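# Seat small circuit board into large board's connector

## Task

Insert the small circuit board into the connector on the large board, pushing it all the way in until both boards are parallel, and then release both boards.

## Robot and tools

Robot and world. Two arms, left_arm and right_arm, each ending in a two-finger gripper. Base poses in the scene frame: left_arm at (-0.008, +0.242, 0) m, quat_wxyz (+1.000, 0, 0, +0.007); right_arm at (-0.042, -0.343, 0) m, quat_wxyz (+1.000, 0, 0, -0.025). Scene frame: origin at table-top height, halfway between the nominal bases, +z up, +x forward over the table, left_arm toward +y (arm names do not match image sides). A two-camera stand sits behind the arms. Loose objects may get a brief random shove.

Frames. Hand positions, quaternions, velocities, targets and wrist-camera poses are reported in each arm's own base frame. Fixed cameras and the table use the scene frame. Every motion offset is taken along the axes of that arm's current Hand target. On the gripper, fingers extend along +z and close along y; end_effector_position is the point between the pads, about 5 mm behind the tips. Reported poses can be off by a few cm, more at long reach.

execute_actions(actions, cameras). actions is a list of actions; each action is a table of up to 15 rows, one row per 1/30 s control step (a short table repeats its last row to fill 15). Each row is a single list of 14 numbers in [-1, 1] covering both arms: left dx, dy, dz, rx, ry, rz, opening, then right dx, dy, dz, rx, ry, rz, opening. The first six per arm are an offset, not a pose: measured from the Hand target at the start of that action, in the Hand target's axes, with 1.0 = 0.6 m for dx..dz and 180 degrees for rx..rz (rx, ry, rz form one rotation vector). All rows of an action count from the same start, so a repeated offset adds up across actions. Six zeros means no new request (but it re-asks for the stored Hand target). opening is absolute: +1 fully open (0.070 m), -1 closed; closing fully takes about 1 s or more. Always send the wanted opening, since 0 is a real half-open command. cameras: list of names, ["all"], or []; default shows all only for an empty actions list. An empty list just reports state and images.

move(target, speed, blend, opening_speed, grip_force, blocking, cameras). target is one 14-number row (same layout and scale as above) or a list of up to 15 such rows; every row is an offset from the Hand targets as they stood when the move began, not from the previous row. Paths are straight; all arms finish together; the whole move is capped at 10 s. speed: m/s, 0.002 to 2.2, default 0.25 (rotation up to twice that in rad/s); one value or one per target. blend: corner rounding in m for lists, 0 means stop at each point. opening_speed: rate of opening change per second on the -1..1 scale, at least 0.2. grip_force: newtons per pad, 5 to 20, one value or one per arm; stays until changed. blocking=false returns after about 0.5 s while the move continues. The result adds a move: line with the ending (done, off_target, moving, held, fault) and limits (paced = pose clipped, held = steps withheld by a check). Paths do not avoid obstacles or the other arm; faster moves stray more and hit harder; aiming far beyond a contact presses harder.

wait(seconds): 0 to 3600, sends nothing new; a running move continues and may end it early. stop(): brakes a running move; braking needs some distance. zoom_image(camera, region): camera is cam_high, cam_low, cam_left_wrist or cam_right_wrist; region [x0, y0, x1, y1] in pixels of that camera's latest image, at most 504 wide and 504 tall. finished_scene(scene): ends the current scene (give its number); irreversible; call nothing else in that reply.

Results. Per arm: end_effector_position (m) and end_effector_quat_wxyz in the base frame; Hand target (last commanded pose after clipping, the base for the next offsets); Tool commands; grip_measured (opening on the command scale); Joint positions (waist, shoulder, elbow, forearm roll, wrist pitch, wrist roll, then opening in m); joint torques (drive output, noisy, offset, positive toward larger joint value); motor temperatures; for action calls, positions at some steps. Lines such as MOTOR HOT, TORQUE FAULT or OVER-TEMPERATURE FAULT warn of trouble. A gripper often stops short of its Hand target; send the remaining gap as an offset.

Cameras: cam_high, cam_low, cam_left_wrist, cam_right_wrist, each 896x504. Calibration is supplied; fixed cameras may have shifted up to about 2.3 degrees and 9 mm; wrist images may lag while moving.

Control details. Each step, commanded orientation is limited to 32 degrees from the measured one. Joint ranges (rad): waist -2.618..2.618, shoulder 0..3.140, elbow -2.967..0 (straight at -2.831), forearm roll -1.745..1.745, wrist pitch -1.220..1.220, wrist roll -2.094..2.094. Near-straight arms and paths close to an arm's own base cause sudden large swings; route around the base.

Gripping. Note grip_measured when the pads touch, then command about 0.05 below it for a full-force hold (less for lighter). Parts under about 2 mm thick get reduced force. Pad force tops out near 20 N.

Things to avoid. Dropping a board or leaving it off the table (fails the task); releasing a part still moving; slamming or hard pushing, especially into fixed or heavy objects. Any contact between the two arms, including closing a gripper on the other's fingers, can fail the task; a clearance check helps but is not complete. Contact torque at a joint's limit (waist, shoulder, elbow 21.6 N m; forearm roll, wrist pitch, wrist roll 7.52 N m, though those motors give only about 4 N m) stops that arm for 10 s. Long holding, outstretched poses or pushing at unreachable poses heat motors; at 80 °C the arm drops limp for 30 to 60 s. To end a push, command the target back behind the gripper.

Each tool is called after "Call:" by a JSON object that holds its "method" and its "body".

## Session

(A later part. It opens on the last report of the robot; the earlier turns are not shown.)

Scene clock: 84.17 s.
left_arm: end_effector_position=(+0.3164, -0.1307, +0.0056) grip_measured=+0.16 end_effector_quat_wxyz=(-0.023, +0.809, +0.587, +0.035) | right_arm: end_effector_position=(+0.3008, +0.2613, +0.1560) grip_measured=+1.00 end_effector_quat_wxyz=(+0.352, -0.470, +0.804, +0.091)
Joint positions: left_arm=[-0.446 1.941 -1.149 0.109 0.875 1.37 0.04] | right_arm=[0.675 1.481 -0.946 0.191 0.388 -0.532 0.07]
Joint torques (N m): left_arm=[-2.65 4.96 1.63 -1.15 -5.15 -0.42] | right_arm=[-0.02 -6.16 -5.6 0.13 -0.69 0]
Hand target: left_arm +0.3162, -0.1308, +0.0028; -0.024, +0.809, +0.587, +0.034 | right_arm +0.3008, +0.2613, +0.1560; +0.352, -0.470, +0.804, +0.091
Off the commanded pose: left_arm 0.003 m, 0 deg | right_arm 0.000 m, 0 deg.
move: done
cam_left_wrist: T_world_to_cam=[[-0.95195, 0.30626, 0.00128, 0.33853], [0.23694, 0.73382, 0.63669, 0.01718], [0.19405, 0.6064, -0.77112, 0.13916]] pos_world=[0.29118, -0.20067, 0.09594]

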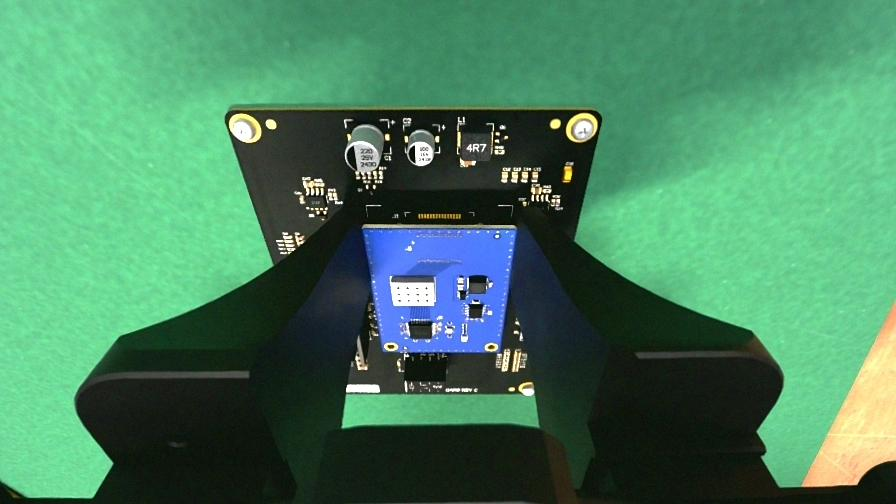

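Call:
{"method": "move", "body": {"target": [[0.0, 0, -0.0045, 0, 0, 0, 0.0, 0, 0, 0, 0, 0, 0, 1],[0.0, 0, -0.0045, 0, 0, 0, 0.4, 0, 0, 0, 0, 0, 0, 1]], "speed": 0.02, "opening_speed": 0.5, "cameras": ["cam_left_wrist"]}}

Call:
{"method": "zoom_image", "body": {"camera": "cam_left_wrist", "region": [320, 130, 560, 370]}}

Scene clock: 86.93 s.
left_arm: end_effector_position=(+0.3165, -0.1328, +0.0059) grip_measured=+0.39 end_effector_quat_wxyz=(-0.022, +0.808, +0.587, +0.034) | right_arm: end_effector_position=(+0.3008, +0.2613, +0.1560) grip_measured=+1.00 end_effector_quat_wxyz=(+0.352, -0.470, +0.804, +0.091)
Joint positions: left_arm=[-0.449 1.943 -1.154 0.104 0.878 1.369 0.049] | right_arm=[0.675 1.481 -0.946 0.191 0.388 -0.532 0.07]
Joint torques (N m): left_arm=[-0.34 0.89 4.7 0.72 2.3 0.03] | right_arm=[-0.02 -6.16 -5.61 0.13 -0.69 0]
Hand target: left_arm +0.3161, -0.1310, +0.0055; -0.024, +0.809, +0.587, +0.034 | right_arm +0.3008, +0.2613, +0.1560; +0.352, -0.470, +0.804, +0.091
Off the commanded pose: left_arm 0.002 m, 0 deg | right_arm 0.000 m, 0 deg.
move: done
cam_left_wrist: T_world_to_cam=[[-0.95244, 0.30473, 0.00097, 0.33922], [0.23634, 0.73665, 0.63363, 0.01911], [0.19237, 0.60372, -0.77364, 0.14085]] pos_world=[0.29147, -0.20249, 0.09652]

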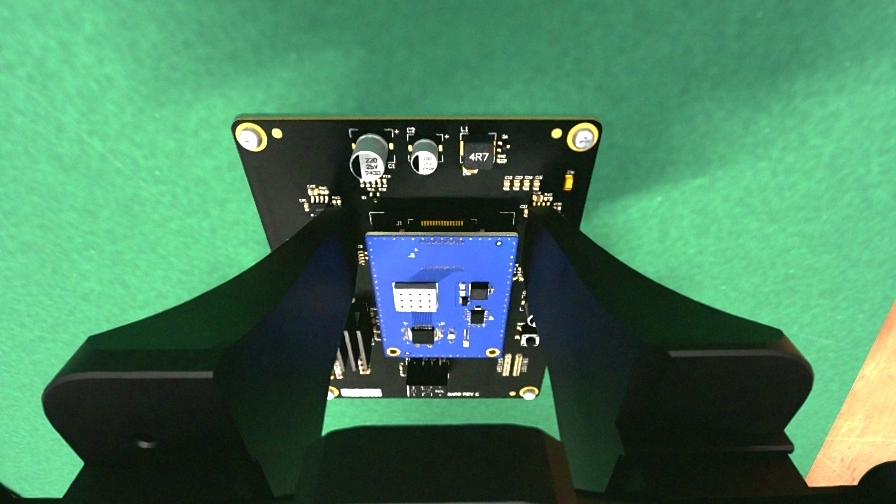

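Scaled by 2.100 from the camera's image (finer frame: 1280x720).

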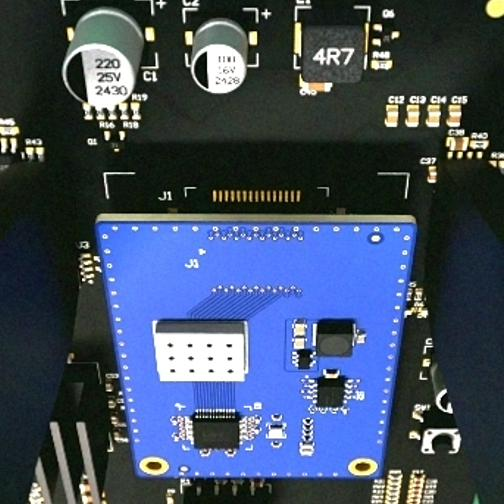

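Call:
{"method": "move", "body": {"target": [0.0, 0, -0.02, 0, 0, 0, 0.4, 0, 0, 0, 0, 0, 0, 1], "speed": 0.04, "cameras": ["cam_left_wrist"]}}

Call:
{"method": "zoom_image", "body": {"camera": "cam_left_wrist", "region": [320, 130, 560, 370]}}

Scene clock: 88.07 s.
left_arm: end_effector_position=(+0.3154, -0.1313, +0.0171) grip_measured=+0.40 end_effector_quat_wxyz=(-0.025, +0.808, +0.587, +0.034) | right_arm: end_effector_position=(+0.3008, +0.2613, +0.1560) grip_measured=+1.00 end_effector_quat_wxyz=(+0.352, -0.470, +0.804, +0.091)
Joint positions: left_arm=[-0.449 1.92 -1.17 0.105 0.923 1.372 0.049] | right_arm=[0.675 1.481 -0.946 0.191 0.388 -0.532 0.07]
Joint torques (N m): left_arm=[-1.49 -7.41 -4.08 -0.03 -0.01 0.04] | right_arm=[-0.02 -6.15 -5.61 0.13 -0.69 0]
Hand target: left_arm +0.3158, -0.1319, +0.0175; -0.024, +0.809, +0.587, +0.034 | right_arm +0.3008, +0.2613, +0.1560; +0.352, -0.470, +0.804, +0.091
Off the commanded pose: left_arm 0.001 m, 0 deg | right_arm 0.000 m, 0 deg.
move: done
cam_left_wrist: T_world_to_cam=[[-0.95235, 0.30491, 0.00696, 0.33759], [0.23918, 0.73249, 0.63738, 0.00961], [0.18925, 0.60867, -0.77052, 0.15031]] pos_world=[0.29076, -0.20146, 0.10735]

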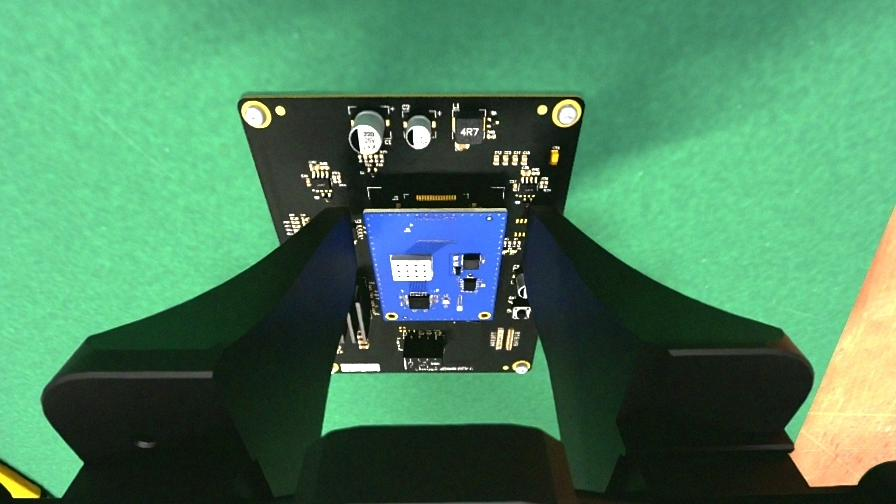

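Scaled by 2.100 from the camera's image (finer frame: 1280x720).

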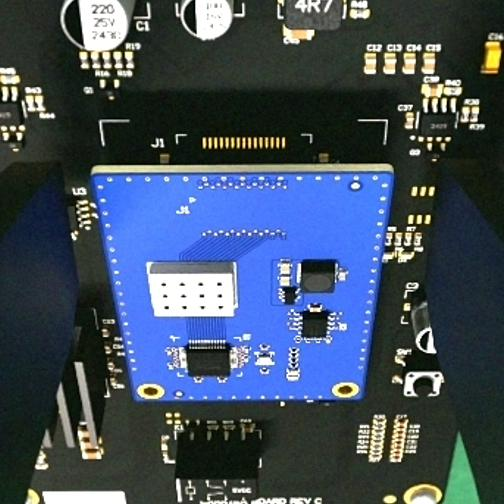

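Call:
{"method": "move", "body": {"target": [0.0054, 0.0018, 0.0063, 0, -0.0806, 0, 0.4, 0, 0, 0, 0, 0, 0, 1], "speed": 0.05, "cameras": ["cam_left_wrist"]}}

Call:
{"method": "zoom_image", "body": {"camera": "cam_left_wrist", "region": [320, 130, 560, 370]}}

Scene clock: 93.97 s.
left_arm: end_effector_position=(+0.3182, -0.1290, +0.0142) grip_measured=+0.40 end_effector_quat_wxyz=(+0.051, +0.807, +0.585, -0.068) | right_arm: end_effector_position=(+0.3008, +0.2613, +0.1560) grip_measured=+1.00 end_effector_quat_wxyz=(+0.352, -0.470, +0.804, +0.091)
Joint positions: left_arm=[-0.276 1.925 -1.153 -0.217 0.902 1.747 0.049] | right_arm=[0.675 1.481 -0.946 0.191 0.388 -0.532 0.07]
Joint torques (N m): left_arm=[-0.82 -5.87 -2.59 0 0.35 -0.16] | right_arm=[-0.02 -6.16 -5.61 0.13 -0.69 0]
Hand target: left_arm +0.3179, -0.1289, +0.0140; +0.050, +0.807, +0.585, -0.068 | right_arm +0.3008, +0.2613, +0.1560; +0.352, -0.470, +0.804, +0.091
Off the commanded pose: left_arm 0.000 m, 0 deg | right_arm 0.000 m, 0 deg.
move: done
cam_left_wrist: T_world_to_cam=[[-0.95145, 0.30778, 0.00408, 0.33967], [0.28054, 0.86164, 0.42294, 0.01557], [0.12665, 0.40355, -0.90615, 0.14155]] pos_world=[0.30088, -0.17509, 0.1203]

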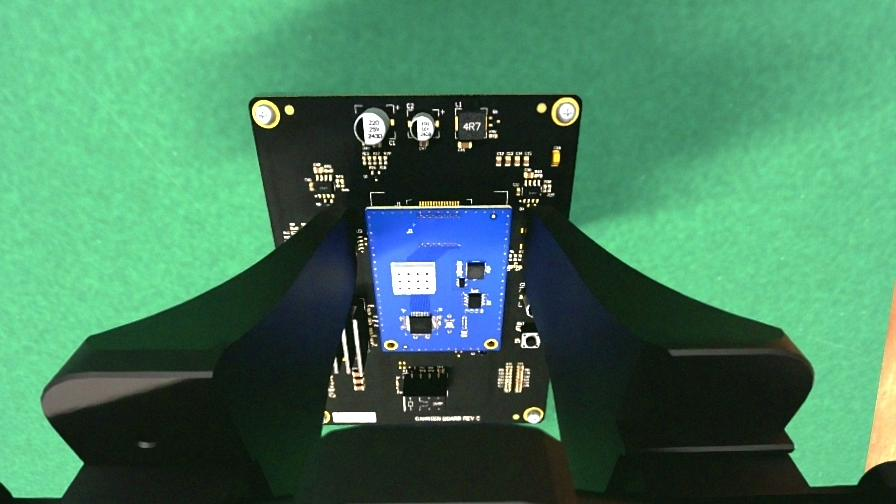

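Scaled by 2.100 from the camera's image (finer frame: 1280x720).

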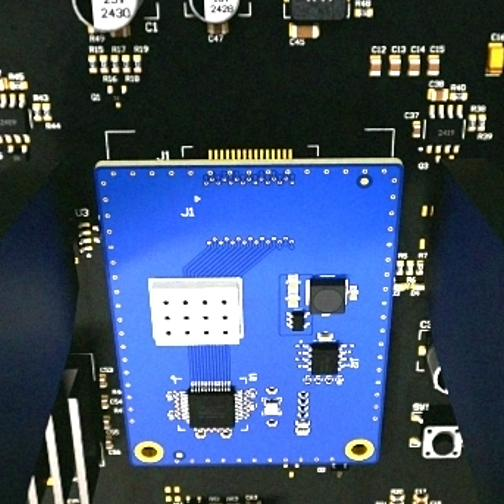

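Call:
{"method": "move", "body": {"target": [[0, 0.0007, 0.0083, 0.0111, 0, -0.0056, 0.4, 0, 0, 0, 0, 0, 0, 1],[0, 0.0007, 0.0083, 0.0111, 0, -0.0056, 0.0, 0, 0, 0, 0, 0, 0, 1]], "speed": 0.03, "opening_speed": 0.8, "cameras": ["cam_left_wrist"]}}

Call:
{"method": "zoom_image", "body": {"camera": "cam_left_wrist", "region": [320, 130, 560, 370]}}

Scene clock: 96.77 s.
left_arm: end_effector_position=(+0.3181, -0.1297, +0.0090) grip_measured=+0.15 end_effector_quat_wxyz=(+0.035, +0.802, +0.591, -0.079) | right_arm: end_effector_position=(+0.3008, +0.2613, +0.1560) grip_measured=+1.00 end_effector_quat_wxyz=(+0.352, -0.470, +0.804, +0.091)
Joint positions: left_arm=[-0.279 1.96 -1.185 -0.21 0.934 1.721 0.04] | right_arm=[0.675 1.481 -0.946 0.191 0.388 -0.532 0.07]
Joint torques (N m): left_arm=[-1.32 -6.85 -2.95 -0.13 -0.05 0.17] | right_arm=[-0.02 -6.16 -5.61 0.12 -0.69 0]
Hand target: left_arm +0.3180, -0.1298, +0.0091; +0.035, +0.802, +0.591, -0.079 | right_arm +0.3008, +0.2613, +0.1560; +0.352, -0.470, +0.804, +0.091
Off the commanded pose: left_arm 0.000 m, 0 deg | right_arm 0.000 m, 0 deg.
move: done
cam_left_wrist: T_world_to_cam=[[-0.9545, 0.29507, 0.04318, 0.33883], [0.28504, 0.8602, 0.42286, 0.01672], [0.08763, 0.41593, -0.90517, 0.15119]] pos_world=[0.3054, -0.17725, 0.11515]

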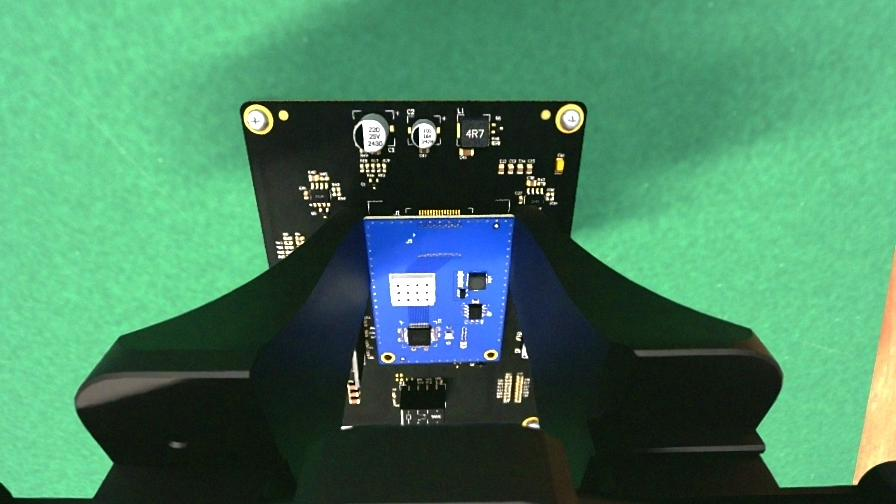

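Scaled by 2.100 from the camera's image (finer frame: 1280x720).

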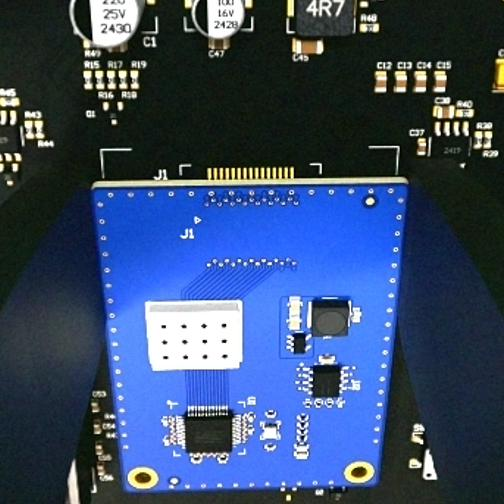

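Call:
{"method": "move", "body": {"target": [[-0.0017, -0.0004, -0.0098, 0, 0, 0, 0.0, 0, 0, 0, 0, 0, 0, 1],[-0.0017, -0.0004, -0.0098, -0.0115, 0.0538, 0.0046, 0.0, 0, 0, 0, 0, 0, 0, 1]], "speed": 0.04, "cameras": ["cam_left_wrist"]}}

Call:
{"method": "zoom_image", "body": {"camera": "cam_left_wrist", "region": [320, 130, 560, 370]}}

Scene clock: 100.67 s.
left_arm: end_effector_position=(+0.3180, -0.1297, +0.0148) grip_measured=+0.15 end_effector_quat_wxyz=(+0.000, +0.809, +0.587, +0.000) | right_arm: end_effector_position=(+0.3008, +0.2613, +0.1560) grip_measured=+1.00 end_effector_quat_wxyz=(+0.352, -0.470, +0.804, +0.091)
Joint positions: left_arm=[-0.388 1.921 -1.165 0.001 0.901 1.498 0.04] | right_arm=[0.675 1.481 -0.946 0.191 0.388 -0.532 0.07]
Joint torques (N m): left_arm=[-1.31 -7.29 -2.82 -0.13 0.03 0.18] | right_arm=[-0.02 -6.16 -5.61 0.12 -0.69 0]
Hand target: left_arm +0.3180, -0.1298, +0.0150; +0.000, +0.809, +0.587, +0.000 | right_arm +0.3008, +0.2613, +0.1560; +0.352, -0.470, +0.804, +0.091
Off the commanded pose: left_arm 0.000 m, 0 deg | right_arm 0.000 m, 0 deg.
move: done
cam_left_wrist: T_world_to_cam=[[-0.95197, 0.30615, 0.00573, 0.33963], [0.25461, 0.78104, 0.57022, 0.01162], [0.17009, 0.54429, -0.82147, 0.14569]] pos_world=[0.29558, -0.19235, 0.1111]

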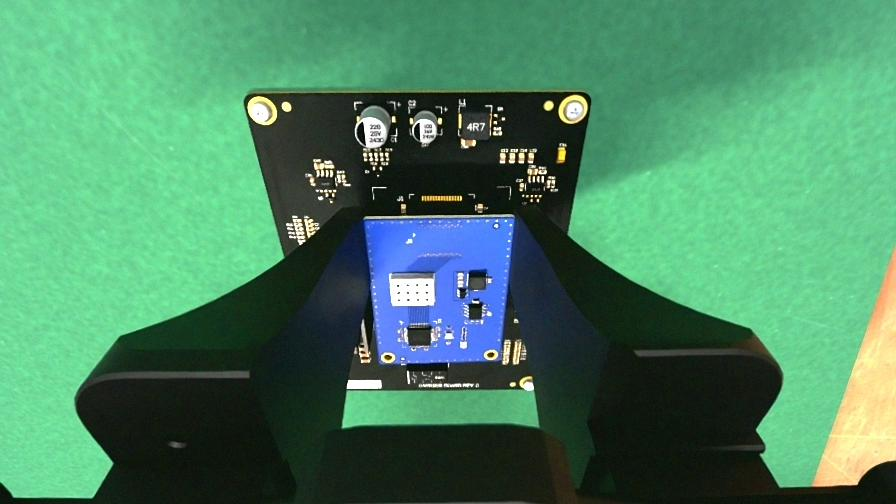

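Scaled by 2.100 from the camera's image (finer frame: 1280x720).

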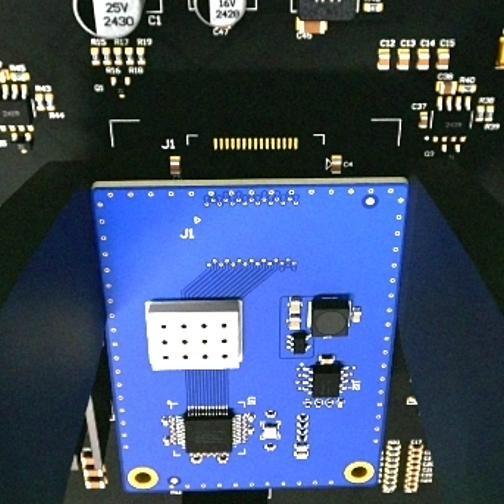

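Call:
{"method": "zoom_image", "body": {"camera": "cam_left_wrist", "region": [360, 300, 520, 380]}}

Call:
{"method": "zoom_image", "body": {"camera": "cam_left_wrist", "region": [360, 180, 520, 260]}}

Scaled by 3.150 from the camera's image (finer frame: 1280x720).

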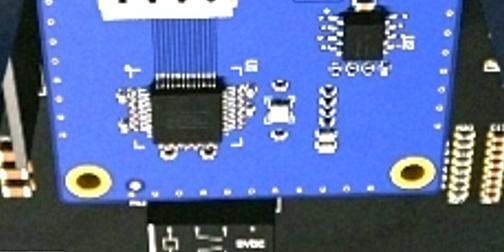

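Scaled by 3.150 from the camera's image (finer frame: 1280x720).

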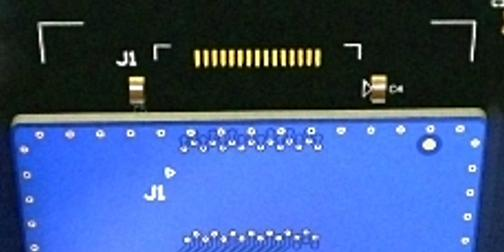

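Call:
{"method": "move", "body": {"target": [0, -0.0011, 0, 0.0161, 0, -0.0111, 0.0, 0, 0, 0, 0, 0, 0, 1], "speed": 0.04, "cameras": ["cam_left_wrist"]}}

Call:
{"method": "zoom_image", "body": {"camera": "cam_left_wrist", "region": [360, 300, 520, 380]}}

Call:
{"method": "zoom_image", "body": {"camera": "cam_left_wrist", "region": [360, 170, 520, 250]}}

Scene clock: 103.17 s.
left_arm: end_effector_position=(+0.3174, -0.1296, +0.0152) grip_measured=+0.15 end_effector_quat_wxyz=(-0.020, +0.799, +0.601, -0.015) | right_arm: end_effector_position=(+0.3008, +0.2613, +0.1560) grip_measured=+1.00 end_effector_quat_wxyz=(+0.352, -0.470, +0.804, +0.091)
Joint positions: left_arm=[-0.385 1.952 -1.216 -0.005 0.971 1.47 0.04] | right_arm=[0.675 1.481 -0.946 0.191 0.388 -0.532 0.07]
Joint torques (N m): left_arm=[-0.33 -5.85 -3.69 -0.08 0.09 -0.06] | right_arm=[-0.02 -6.16 -5.61 0.12 -0.69 0]
Hand target: left_arm +0.3174, -0.1296, +0.0150; -0.020, +0.799, +0.601, -0.015 | right_arm +0.3008, +0.2613, +0.1560; +0.352, -0.470, +0.804, +0.091
Off the commanded pose: left_arm 0.000 m, 0 deg | right_arm 0.000 m, 0 deg.
move: done
cam_left_wrist: T_world_to_cam=[[-0.96031, 0.27333, 0.05562, 0.33674], [0.25531, 0.78102, 0.56993, 0.01123], [0.11234, 0.56151, -0.81981, 0.16651]] pos_world=[0.3018, -0.19431, 0.11137]

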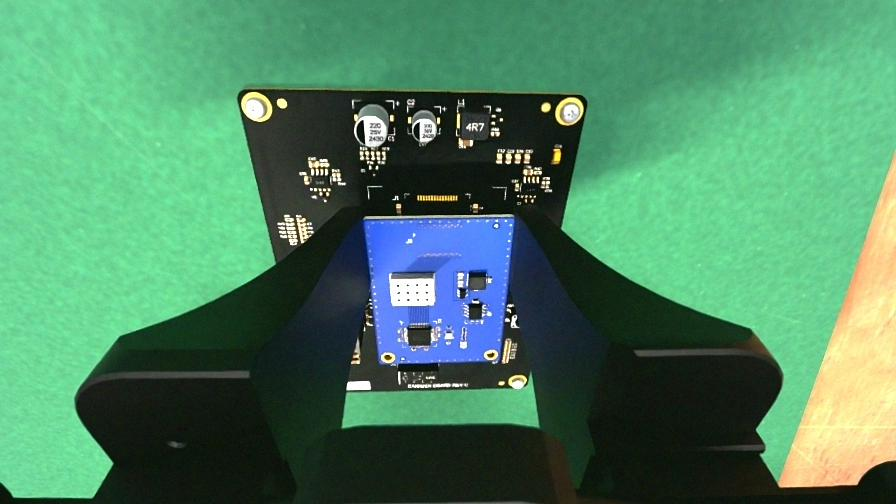

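Scaled by 3.150 from the camera's image (finer frame: 1280x720).

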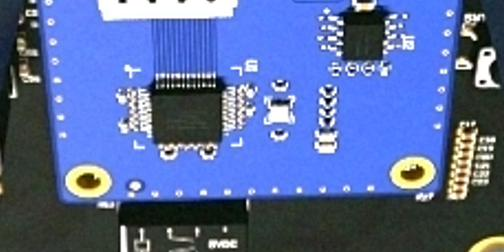

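Scaled by 3.150 from the camera's image (finer frame: 1280x720).

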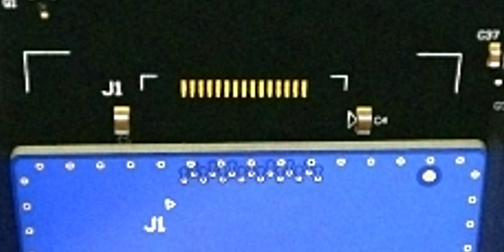

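Call:
{"method": "move", "body": {"target": [-0.0008, 0.0003, 0.005, 0, 0, 0.0015, 0.0, 0, 0, 0, 0, 0, 0, 1], "speed": 0.03, "cameras": ["cam_left_wrist"]}}

Call:
{"method": "zoom_image", "body": {"camera": "cam_left_wrist", "region": [360, 170, 520, 250]}}

Scene clock: 105.60 s.
left_arm: end_effector_position=(+0.3177, -0.1297, +0.0123) grip_measured=+0.15 end_effector_quat_wxyz=(-0.019, +0.800, +0.599, -0.014) | right_arm: end_effector_position=(+0.3008, +0.2613, +0.1560) grip_measured=+1.00 end_effector_quat_wxyz=(+0.352, -0.470, +0.804, +0.091)
Joint positions: left_arm=[-0.385 1.957 -1.211 -0.005 0.959 1.474 0.04] | right_arm=[0.675 1.481 -0.946 0.191 0.388 -0.532 0.07]
Joint torques (N m): left_arm=[-1.65 -5.67 -3 -0.01 0.36 0.04] | right_arm=[-0.02 -6.15 -5.61 0.12 -0.69 0]
Hand target: left_arm +0.3173, -0.1301, +0.0120; -0.020, +0.800, +0.599, -0.015 | right_arm +0.3008, +0.2613, +0.1560; +0.352, -0.470, +0.804, +0.091
Off the commanded pose: left_arm 0.001 m, 0 deg | right_arm 0.000 m, 0 deg.
move: done
cam_left_wrist: T_world_to_cam=[[-0.9595, 0.27644, 0.05417, 0.33724], [0.25706, 0.7806, 0.56972, 0.01235], [0.11521, 0.56057, -0.82005, 0.16312]] pos_world=[0.30162, -0.19431, 0.10847]

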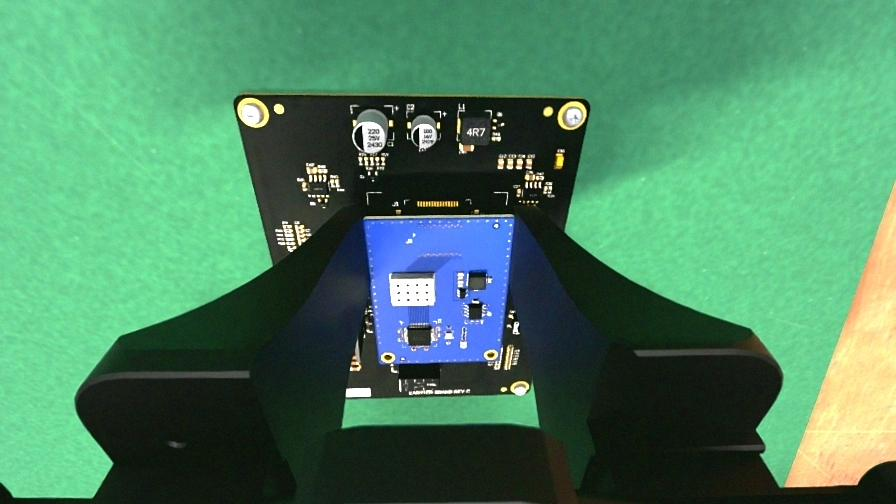

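Scaled by 3.150 from the camera's image (finer frame: 1280x720).

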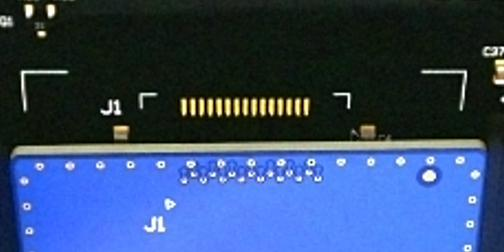

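Call:
{"method": "move", "body": {"target": [-0.0003, 0.0002, 0.005, 0, 0, 0.0, 0.0, 0, 0, 0, 0, 0, 0, 1], "speed": 0.02, "cameras": ["cam_left_wrist"]}}

Call:
{"method": "zoom_image", "body": {"camera": "cam_left_wrist", "region": [360, 170, 520, 250]}}

Scene clock: 106.33 s.
left_arm: end_effector_position=(+0.3175, -0.1305, +0.0091) grip_measured=+0.15 end_effector_quat_wxyz=(-0.020, +0.800, +0.599, -0.015) | right_arm: end_effector_position=(+0.3008, +0.2613, +0.1560) grip_measured=+1.00 end_effector_quat_wxyz=(+0.352, -0.470, +0.804, +0.091)
Joint positions: left_arm=[-0.387 1.964 -1.207 -0.006 0.95 1.474 0.04] | right_arm=[0.675 1.481 -0.946 0.191 0.388 -0.532 0.07]
Joint torques (N m): left_arm=[-1.21 -6.33 -2.24 0.39 0.23 -0.14] | right_arm=[-0.01 -6.16 -5.61 0.12 -0.69 0]
Hand target: left_arm +0.3172, -0.1302, +0.0090; -0.020, +0.800, +0.599, -0.015 | right_arm +0.3008, +0.2613, +0.1560; +0.352, -0.470, +0.804, +0.091
Off the commanded pose: left_arm 0.000 m, 0 deg | right_arm 0.000 m, 0 deg.
move: done
cam_left_wrist: T_world_to_cam=[[-0.95912, 0.27762, 0.05497, 0.33754], [0.25854, 0.78053, 0.56915, 0.01429], [0.1151, 0.56009, -0.82039, 0.16096]] pos_world=[0.30152, -0.19501, 0.10537]

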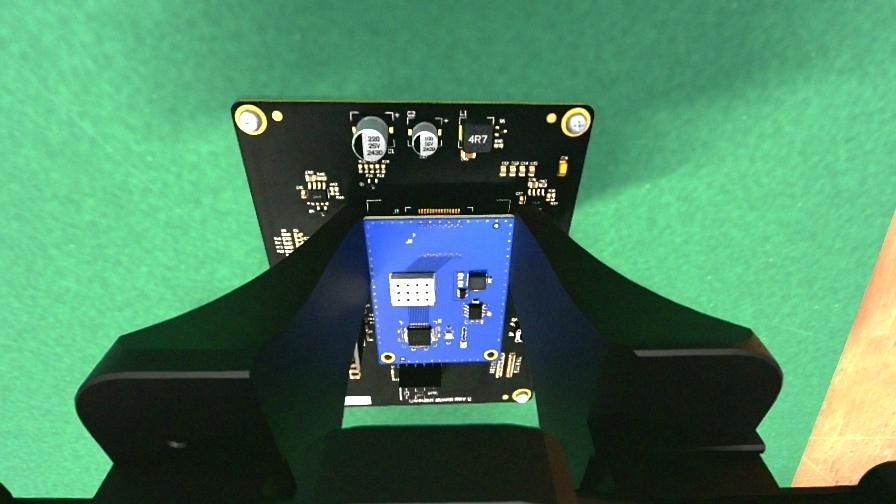

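Scaled by 3.150 from the camera's image (finer frame: 1280x720).

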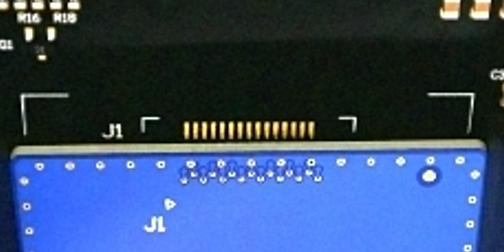

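Call:
{"method": "move", "body": {"target": [0, 0.0002, 0.004, 0, 0, 0.0, 0.0, 0, 0, 0, 0, 0, 0, 1], "speed": 0.02, "cameras": ["cam_left_wrist"]}}

Call:
{"method": "zoom_image", "body": {"camera": "cam_left_wrist", "region": [360, 170, 520, 250]}}

Scene clock: 107.03 s.
left_arm: end_effector_position=(+0.3173, -0.1304, +0.0075) grip_measured=+0.15 end_effector_quat_wxyz=(-0.019, +0.800, +0.599, -0.014) | right_arm: end_effector_position=(+0.3008, +0.2613, +0.1560) grip_measured=+1.00 end_effector_quat_wxyz=(+0.352, -0.470, +0.804, +0.091)
Joint positions: left_arm=[-0.387 1.966 -1.203 -0.006 0.943 1.474 0.04] | right_arm=[0.675 1.481 -0.946 0.191 0.388 -0.532 0.07]
Joint torques (N m): left_arm=[-0.64 -3.03 -1.55 0.48 -0.58 -0.14] | right_arm=[-0.02 -6.16 -5.61 0.12 -0.69 0]
Hand target: left_arm +0.3172, -0.1302, +0.0066; -0.020, +0.800, +0.599, -0.015 | right_arm +0.3008, +0.2613, +0.1560; +0.352, -0.470, +0.804, +0.091
Off the commanded pose: left_arm 0.001 m, 0 deg | right_arm 0.000 m, 0 deg.
move: done
cam_left_wrist: T_world_to_cam=[[-0.95915, 0.27766, 0.05421, 0.33741], [0.25816, 0.78067, 0.56912, 0.01535], [0.1157, 0.55987, -0.82046, 0.15941]] pos_world=[0.30122, -0.19492, 0.10377]

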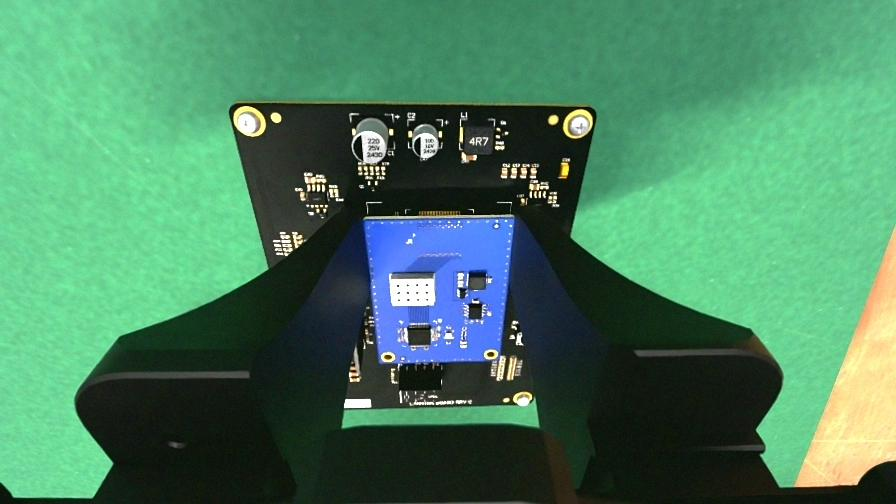

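Scaled by 3.150 from the camera's image (finer frame: 1280x720).

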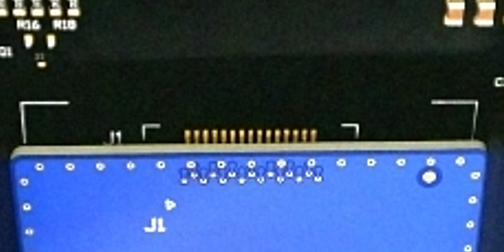

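Call:
{"method": "move", "body": {"target": [0, 0.0002, 0.003, 0, 0, 0.0, 0.0, 0, 0, 0, 0, 0, 0, 1], "speed": 0.02}}

Call:
{"method": "move", "body": {"target": [0, 0.0002, 0.003, 0, 0, 0.0, 0.0, 0, 0, 0, 0, 0, 0, 1], "speed": 0.02, "cameras": ["cam_left_wrist"]}}

Call:
{"method": "zoom_image", "body": {"camera": "cam_left_wrist", "region": [320, 170, 560, 400]}}

Scene clock: 107.73 s.
left_arm: end_effector_position=(+0.3172, -0.1304, +0.0060) grip_measured=+0.15 end_effector_quat_wxyz=(-0.020, +0.800, +0.599, -0.015) | right_arm: end_effector_position=(+0.3008, +0.2613, +0.1560) grip_measured=+1.00 end_effector_quat_wxyz=(+0.352, -0.470, +0.804, +0.091)
Joint positions: left_arm=[-0.387 1.969 -1.201 -0.006 0.938 1.474 0.04] | right_arm=[0.675 1.481 -0.946 0.191 0.388 -0.532 0.07]
Joint torques (N m): left_arm=[-0.24 1.75 -0.21 0.3 -3.12 -0.12] | right_arm=[-0.02 -6.16 -5.61 0.12 -0.69 0]
Hand target: left_arm +0.3172, -0.1303, +0.0048; -0.020, +0.800, +0.599, -0.015 | right_arm +0.3008, +0.2613, +0.1560; +0.352, -0.470, +0.804, +0.091
Off the commanded pose: left_arm 0.001 m, 0 deg | right_arm 0.000 m, 0 deg.
move: done

Scene clock: 108.23 s.
left_arm: end_effector_position=(+0.3171, -0.1303, +0.0051) grip_measured=+0.15 end_effector_quat_wxyz=(-0.019, +0.800, +0.599, -0.014) | right_arm: end_effector_position=(+0.3008, +0.2613, +0.1560) grip_measured=+1.00 end_effector_quat_wxyz=(+0.352, -0.470, +0.804, +0.091)
Joint positions: left_arm=[-0.387 1.97 -1.198 -0.006 0.934 1.474 0.04] | right_arm=[0.675 1.481 -0.946 0.191 0.388 -0.532 0.07]
Joint torques (N m): left_arm=[-0.05 4.88 0.76 0.16 -5.26 -0.04] | right_arm=[-0.02 -6.16 -5.61 0.12 -0.69 0]
Hand target: left_arm +0.3173, -0.1303, +0.0030; -0.020, +0.800, +0.599, -0.015 | right_arm +0.3008, +0.2613, +0.1560; +0.352, -0.470, +0.804, +0.091
Off the commanded pose: left_arm 0.002 m, 0 deg | right_arm 0.000 m, 0 deg.
move: done
cam_left_wrist: T_world_to_cam=[[-0.95919, 0.27754, 0.05401, 0.33733], [0.25795, 0.78072, 0.56916, 0.01675], [0.1158, 0.55986, -0.82045, 0.15738]] pos_world=[0.30102, -0.19481, 0.10137]

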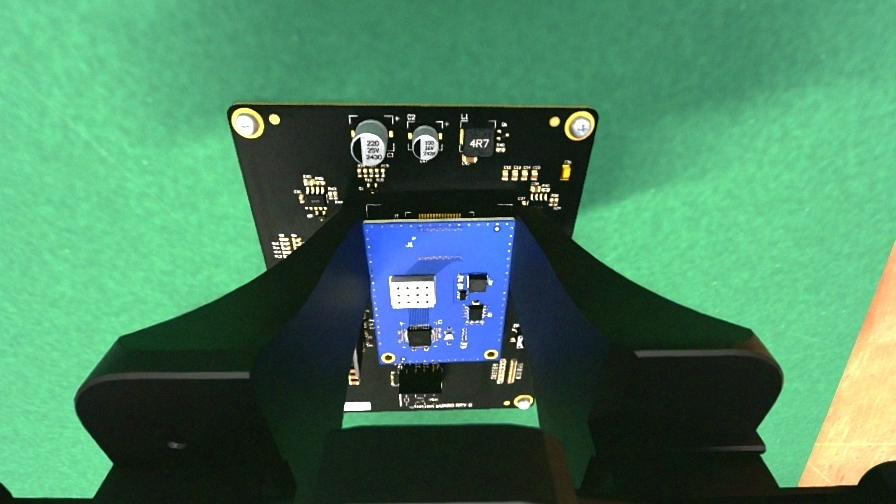

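Scaled by 2.100 from the camera's image (finer frame: 1280x720).

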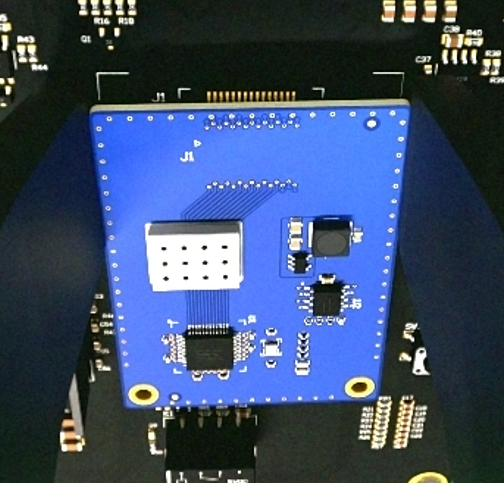

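Call:
{"method": "move", "body": {"target": [[0, -0.0002, -0.004, 0, 0, 0.0, 0.0, 0, 0, 0, 0, 0, 0, 1],[0, -0.0002, -0.004, 0, 0, 0.0, 0.35, 0, 0, 0, 0, 0, 0, 1]], "speed": 0.02, "opening_speed": 0.5, "cameras": ["cam_left_wrist"]}}

Call:
{"method": "zoom_image", "body": {"camera": "cam_left_wrist", "region": [320, 170, 560, 400]}}

Scene clock: 110.17 s.
left_arm: end_effector_position=(+0.3181, -0.1308, +0.0055) grip_measured=+0.35 end_effector_quat_wxyz=(-0.018, +0.800, +0.599, -0.014) | right_arm: end_effector_position=(+0.3008, +0.2613, +0.1560) grip_measured=+1.00 end_effector_quat_wxyz=(+0.352, -0.470, +0.804, +0.091)
Joint positions: left_arm=[-0.387 1.971 -1.202 -0.006 0.934 1.474 0.047] | right_arm=[0.675 1.481 -0.946 0.191 0.388 -0.532 0.07]
Joint torques (N m): left_arm=[-0.33 1.95 -0.01 0.23 -0.78 0.07] | right_arm=[-0.01 -6.16 -5.61 0.12 -0.69 0]
Hand target: left_arm +0.3173, -0.1303, +0.0054; -0.020, +0.800, +0.599, -0.015 | right_arm +0.3008, +0.2613, +0.1560; +0.352, -0.470, +0.804, +0.091
Off the commanded pose: left_arm 0.001 m, 0 deg | right_arm 0.000 m, 0 deg.
move: done
cam_left_wrist: T_world_to_cam=[[-0.9593, 0.27759, 0.05176, 0.33846], [0.25676, 0.78122, 0.569, 0.01705], [0.11751, 0.55914, -0.82071, 0.15728]] pos_world=[0.30183, -0.19522, 0.10186]

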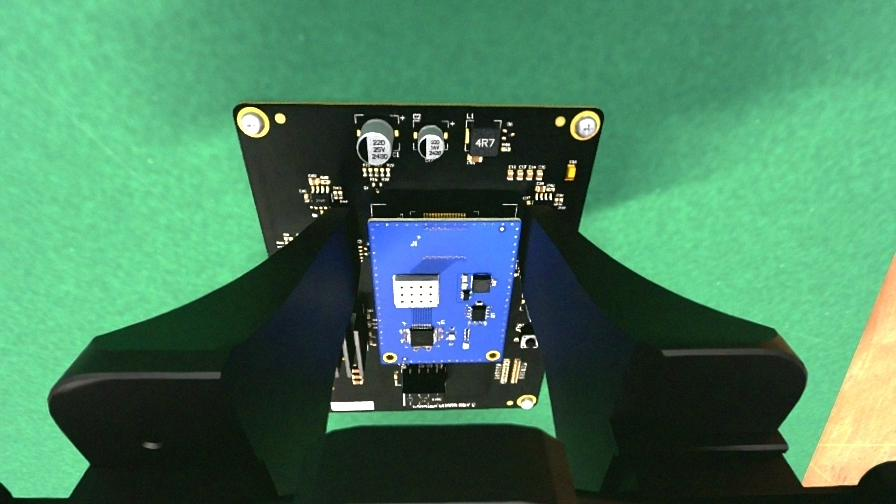

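Scaled by 2.100 from the camera's image (finer frame: 1280x720).

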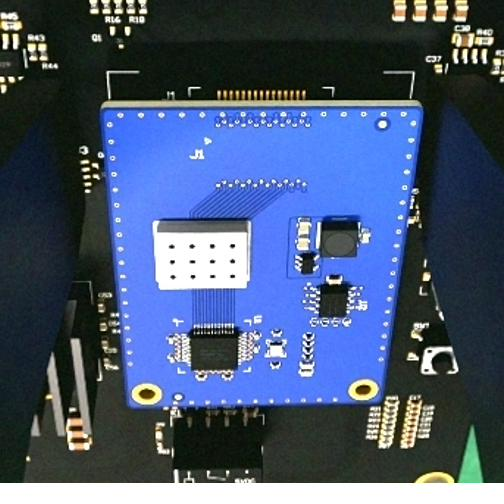

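Call:
{"method": "move", "body": {"target": [0, -0.0005, -0.02, -0.0161, 0, 0.0, 0.35, 0, 0, 0, 0, 0, 0, 1], "speed": 0.04, "cameras": ["cam_left_wrist"]}}

Call:
{"method": "zoom_image", "body": {"camera": "cam_left_wrist", "region": [320, 150, 560, 380]}}

Scene clock: 111.70 s.
left_arm: end_effector_position=(+0.3170, -0.1302, +0.0171) grip_measured=+0.35 end_effector_quat_wxyz=(-0.001, +0.800, +0.599, +0.000) | right_arm: end_effector_position=(+0.3008, +0.2613, +0.1560) grip_measured=+1.00 end_effector_quat_wxyz=(+0.352, -0.470, +0.804, +0.091)
Joint positions: left_arm=[-0.39 1.915 -1.166 0 0.91 1.466 0.047] | right_arm=[0.675 1.481 -0.946 0.191 0.388 -0.532 0.07]
Joint torques (N m): left_arm=[-1.53 -6.98 -3.21 0.15 -0.04 -0.11] | right_arm=[-0.02 -6.16 -5.6 0.12 -0.69 0]
Hand target: left_arm +0.3176, -0.1304, +0.0174; +0.000, +0.801, +0.599, +0.001 | right_arm +0.3008, +0.2613, +0.1560; +0.352, -0.470, +0.804, +0.091
Off the commanded pose: left_arm 0.001 m, 0 deg | right_arm 0.000 m, 0 deg.
move: done
cam_left_wrist: T_world_to_cam=[[-0.9607, 0.2775, 0.00723, 0.33789], [0.23199, 0.78827, 0.56992, 0.01904], [0.15246, 0.5492, -0.82167, 0.1542]] pos_world=[0.29668, -0.19346, 0.11341]

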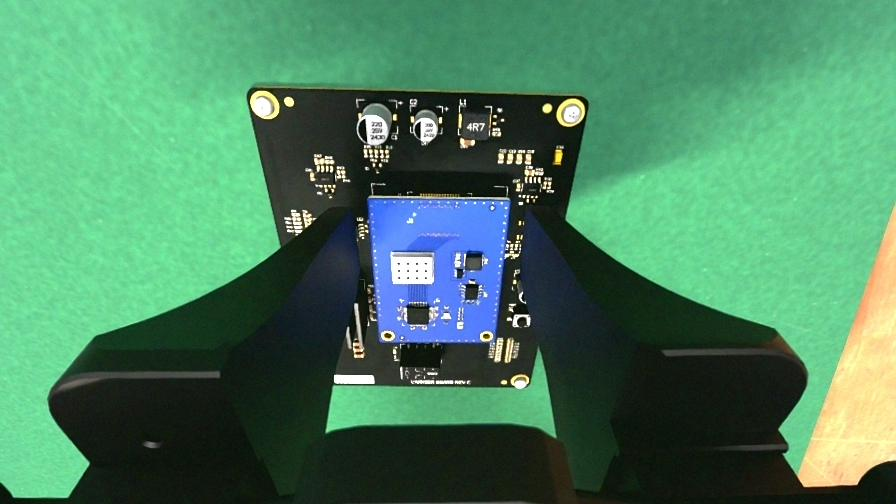

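Scaled by 2.100 from the camera's image (finer frame: 1280x720).

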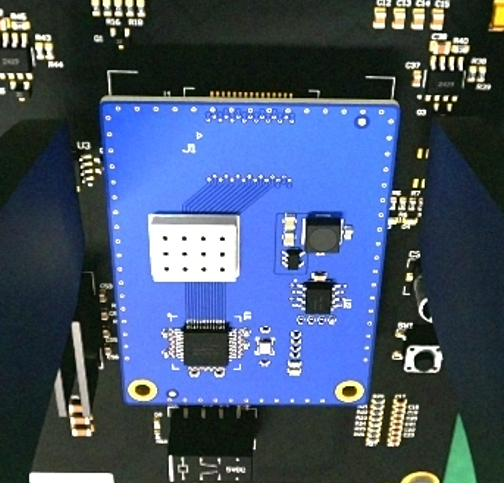

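Call:
{"method": "move", "body": {"target": [[-0.0067, 0, 0, 0, 0, 0.002, -1, 0, 0, 0, 0, 0, 0, 1],[-0.0067, 0, 0.0092, 0, 0, 0.002, -1, 0, 0, 0, 0, 0, 0, 1]], "speed": 0.05, "cameras": ["cam_left_wrist"]}}

Call:
{"method": "zoom_image", "body": {"camera": "cam_left_wrist", "region": [320, 150, 560, 380]}}

Scene clock: 113.20 s.
left_arm: end_effector_position=(+0.3168, -0.1347, +0.0124) grip_measured=-0.98 end_effector_quat_wxyz=(+0.001, +0.803, +0.596, +0.001) | right_arm: end_effector_position=(+0.3008, +0.2613, +0.1560) grip_measured=+1.00 end_effector_quat_wxyz=(+0.352, -0.470, +0.804, +0.091)
Joint positions: left_arm=[-0.403 1.927 -1.162 0.001 0.891 1.46 0.001] | right_arm=[0.675 1.481 -0.946 0.191 0.388 -0.532 0.07]
Joint torques (N m): left_arm=[0.13 -4.75 -1.13 0.09 -0.13 0.05] | right_arm=[-0.02 -6.17 -5.62 0.12 -0.69 0]
Hand target: left_arm +0.3164, -0.1342, +0.0119; +0.000, +0.802, +0.597, +0.001 | right_arm +0.3008, +0.2613, +0.1560; +0.352, -0.470, +0.804, +0.091
Off the commanded pose: left_arm 0.001 m, 0 deg | right_arm 0.000 m, 0 deg.
move: done
cam_left_wrist: T_world_to_cam=[[-0.95866, 0.28454, 0.00333, 0.33931], [0.23558, 0.78704, 0.57014, 0.02409], [0.15961, 0.54736, -0.82154, 0.15028]] pos_world=[0.29562, -0.19776, 0.1086]

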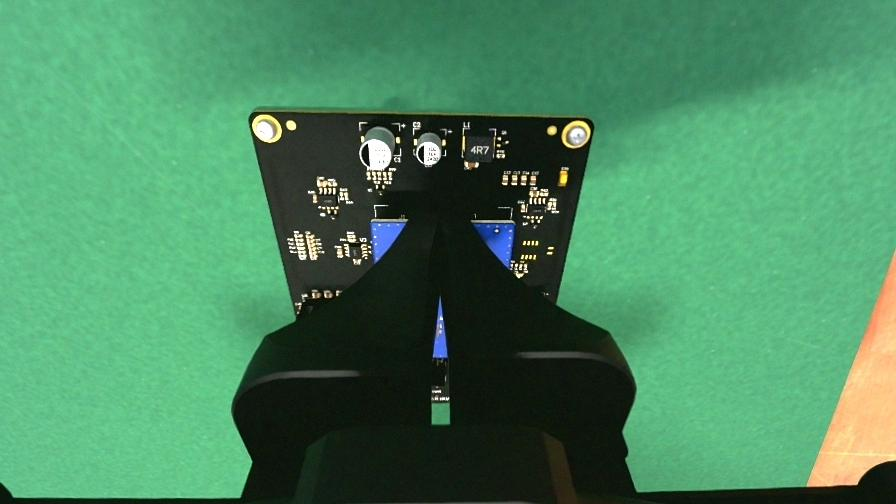

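Scaled by 2.100 from the camera's image (finer frame: 1280x720).

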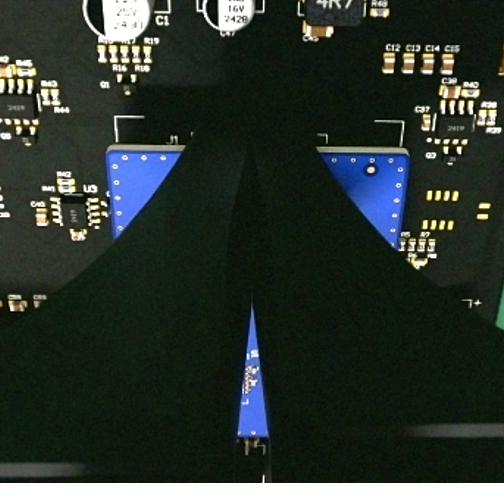

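Call:
{"method": "move", "body": {"target": [0, 0, 0.004, 0, 0, 0, -1, 0, 0, 0, 0, 0, 0, 1], "speed": 0.03}}

Call:
{"method": "move", "body": {"target": [0, 0, 0.004, 0, 0, 0, -1, 0, 0, 0, 0, 0, 0, 1], "speed": 0.03, "cameras": ["cam_left_wrist"]}}

Call:
{"method": "zoom_image", "body": {"camera": "cam_left_wrist", "region": [320, 150, 560, 380]}}

Scene clock: 113.97 s.
left_arm: end_effector_position=(+0.3168, -0.1344, +0.0117) grip_measured=-0.98 end_effector_quat_wxyz=(+0.002, +0.802, +0.597, +0.001) | right_arm: end_effector_position=(+0.3008, +0.2613, +0.1560) grip_measured=+1.00 end_effector_quat_wxyz=(+0.352, -0.470, +0.804, +0.091)
Joint positions: left_arm=[-0.402 1.927 -1.159 0.001 0.886 1.46 0.001] | right_arm=[0.675 1.481 -0.946 0.191 0.388 -0.532 0.07]
Joint torques (N m): left_arm=[0.29 4.11 1.18 0.46 -3.11 0.19] | right_arm=[-0.02 -6.17 -5.61 0.12 -0.69 0]
Hand target: left_arm +0.3164, -0.1342, +0.0095; +0.000, +0.802, +0.597, +0.001 | right_arm +0.3008, +0.2613, +0.1560; +0.352, -0.470, +0.804, +0.091
Off the commanded pose: left_arm 0.002 m, 0 deg | right_arm 0.000 m, 0 deg.
move: done

Scene clock: 114.47 s.
left_arm: end_effector_position=(+0.3166, -0.1343, +0.0113) grip_measured=-0.98 end_effector_quat_wxyz=(+0.003, +0.802, +0.597, +0.002) | right_arm: end_effector_position=(+0.3008, +0.2613, +0.1560) grip_measured=+1.00 end_effector_quat_wxyz=(+0.352, -0.470, +0.804, +0.091)
Joint positions: left_arm=[-0.402 1.925 -1.153 0.001 0.879 1.46 0.001] | right_arm=[0.675 1.481 -0.946 0.191 0.388 -0.532 0.07]
Joint torques (N m): left_arm=[0.38 6.28 2.06 0.71 -5.26 0.24] | right_arm=[-0.02 -6.16 -5.61 0.12 -0.69 0]
Hand target: left_arm +0.3164, -0.1342, +0.0071; +0.000, +0.802, +0.597, +0.001 | right_arm +0.3008, +0.2613, +0.1560; +0.352, -0.470, +0.804, +0.091
Off the commanded pose: left_arm 0.004 m, 0 deg | right_arm 0.000 m, 0 deg.
move: off_target (left_arm)
cam_left_wrist: T_world_to_cam=[[-0.95891, 0.28369, -0.00154, 0.33901], [0.2323, 0.78831, 0.56973, 0.0256], [0.16285, 0.54597, -0.82183, 0.14803]] pos_world=[0.29503, -0.19717, 0.10759]

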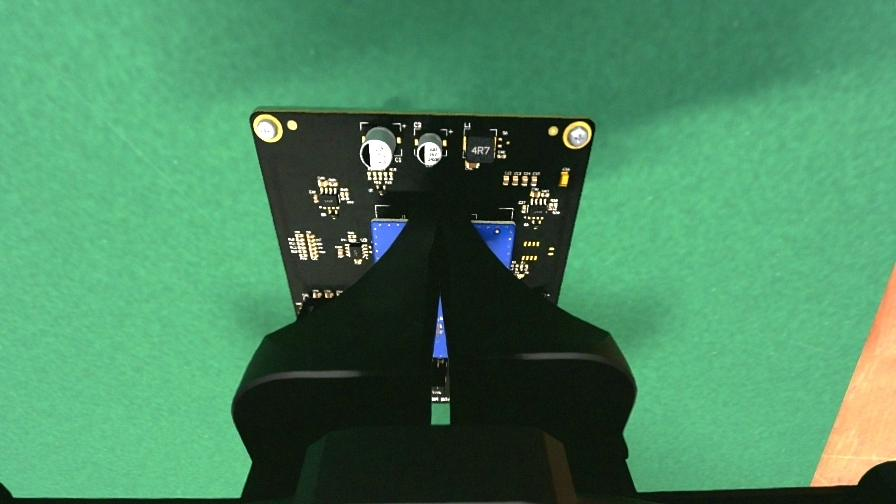

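Scaled by 2.100 from the camera's image (finer frame: 1280x720).

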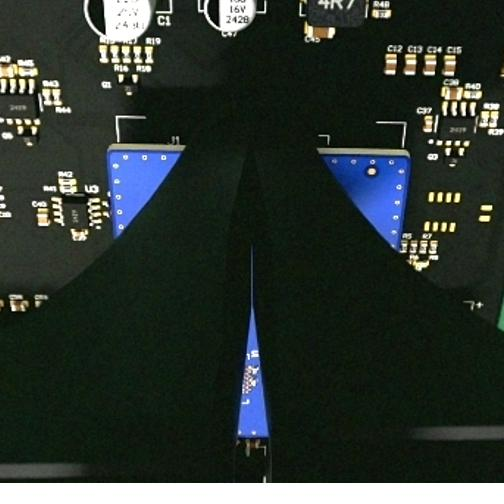

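Call:
{"method": "move", "body": {"target": [[0, 0, -0.05, 0, 0, 0, -1, 0, 0, 0, 0, 0, 0, 1],[-0.0667, 0, -0.05, 0, 0.1667, 0, -1, 0, 0, 0, 0, 0, 0, 1],[-0.0667, 0, -0.027, 0, 0.1667, 0, -1, 0, 0, 0, 0, 0, 0, 1]], "speed": 0.1, "cameras": ["cam_left_wrist"]}}

Call:
{"method": "zoom_image", "body": {"camera": "cam_left_wrist", "region": [320, 130, 560, 270]}}

Scene clock: 120.07 s.
left_arm: end_effector_position=(+0.3044, -0.1721, +0.0222) grip_measured=-0.98 end_effector_quat_wxyz=(-0.146, +0.778, +0.575, +0.208) | right_arm: end_effector_position=(+0.3008, +0.2613, +0.1560) grip_measured=+1.00 end_effector_quat_wxyz=(+0.352, -0.470, +0.804, +0.091)
Joint positions: left_arm=[-0.796 2.086 -1.348 0.486 1.214 0.831 0.001] | right_arm=[0.675 1.481 -0.946 0.191 0.388 -0.532 0.07]
Joint torques (N m): left_arm=[-0.31 -8.01 -3.86 0.71 0.6 -0.07] | right_arm=[-0.02 -6.16 -5.61 0.12 -0.69 0]
Hand target: left_arm +0.3049, -0.1725, +0.0233; -0.154, +0.775, +0.577, +0.208 | right_arm +0.3008, +0.2613, +0.1560; +0.352, -0.470, +0.804, +0.091
Off the commanded pose: left_arm 0.001 m, 1 deg | right_arm 0.000 m, 0 deg.
joint read past its limit (left arm) — joint 5 (wrist pitch), upper limit.
joint sent to its limit (left arm) — joint 5 (wrist pitch), upper limit. The joint targets still meet the commanded pose.
move: done
cam_left_wrist: T_world_to_cam=[[-0.95711, 0.28954, -0.01002, 0.33872], [0.11755, 0.41975, 0.9, 0.01622], [0.26479, 0.86022, -0.43578, 0.19412]] pos_world=[0.27089, -0.27186, 0.07339]

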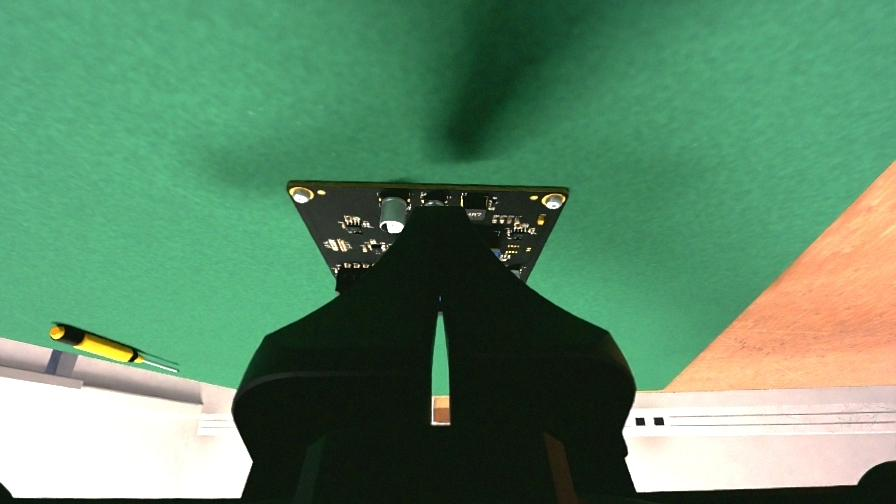

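Scaled by 2.100 from the camera's image (finer frame: 1280x720).

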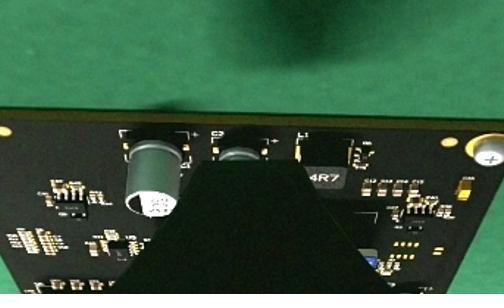

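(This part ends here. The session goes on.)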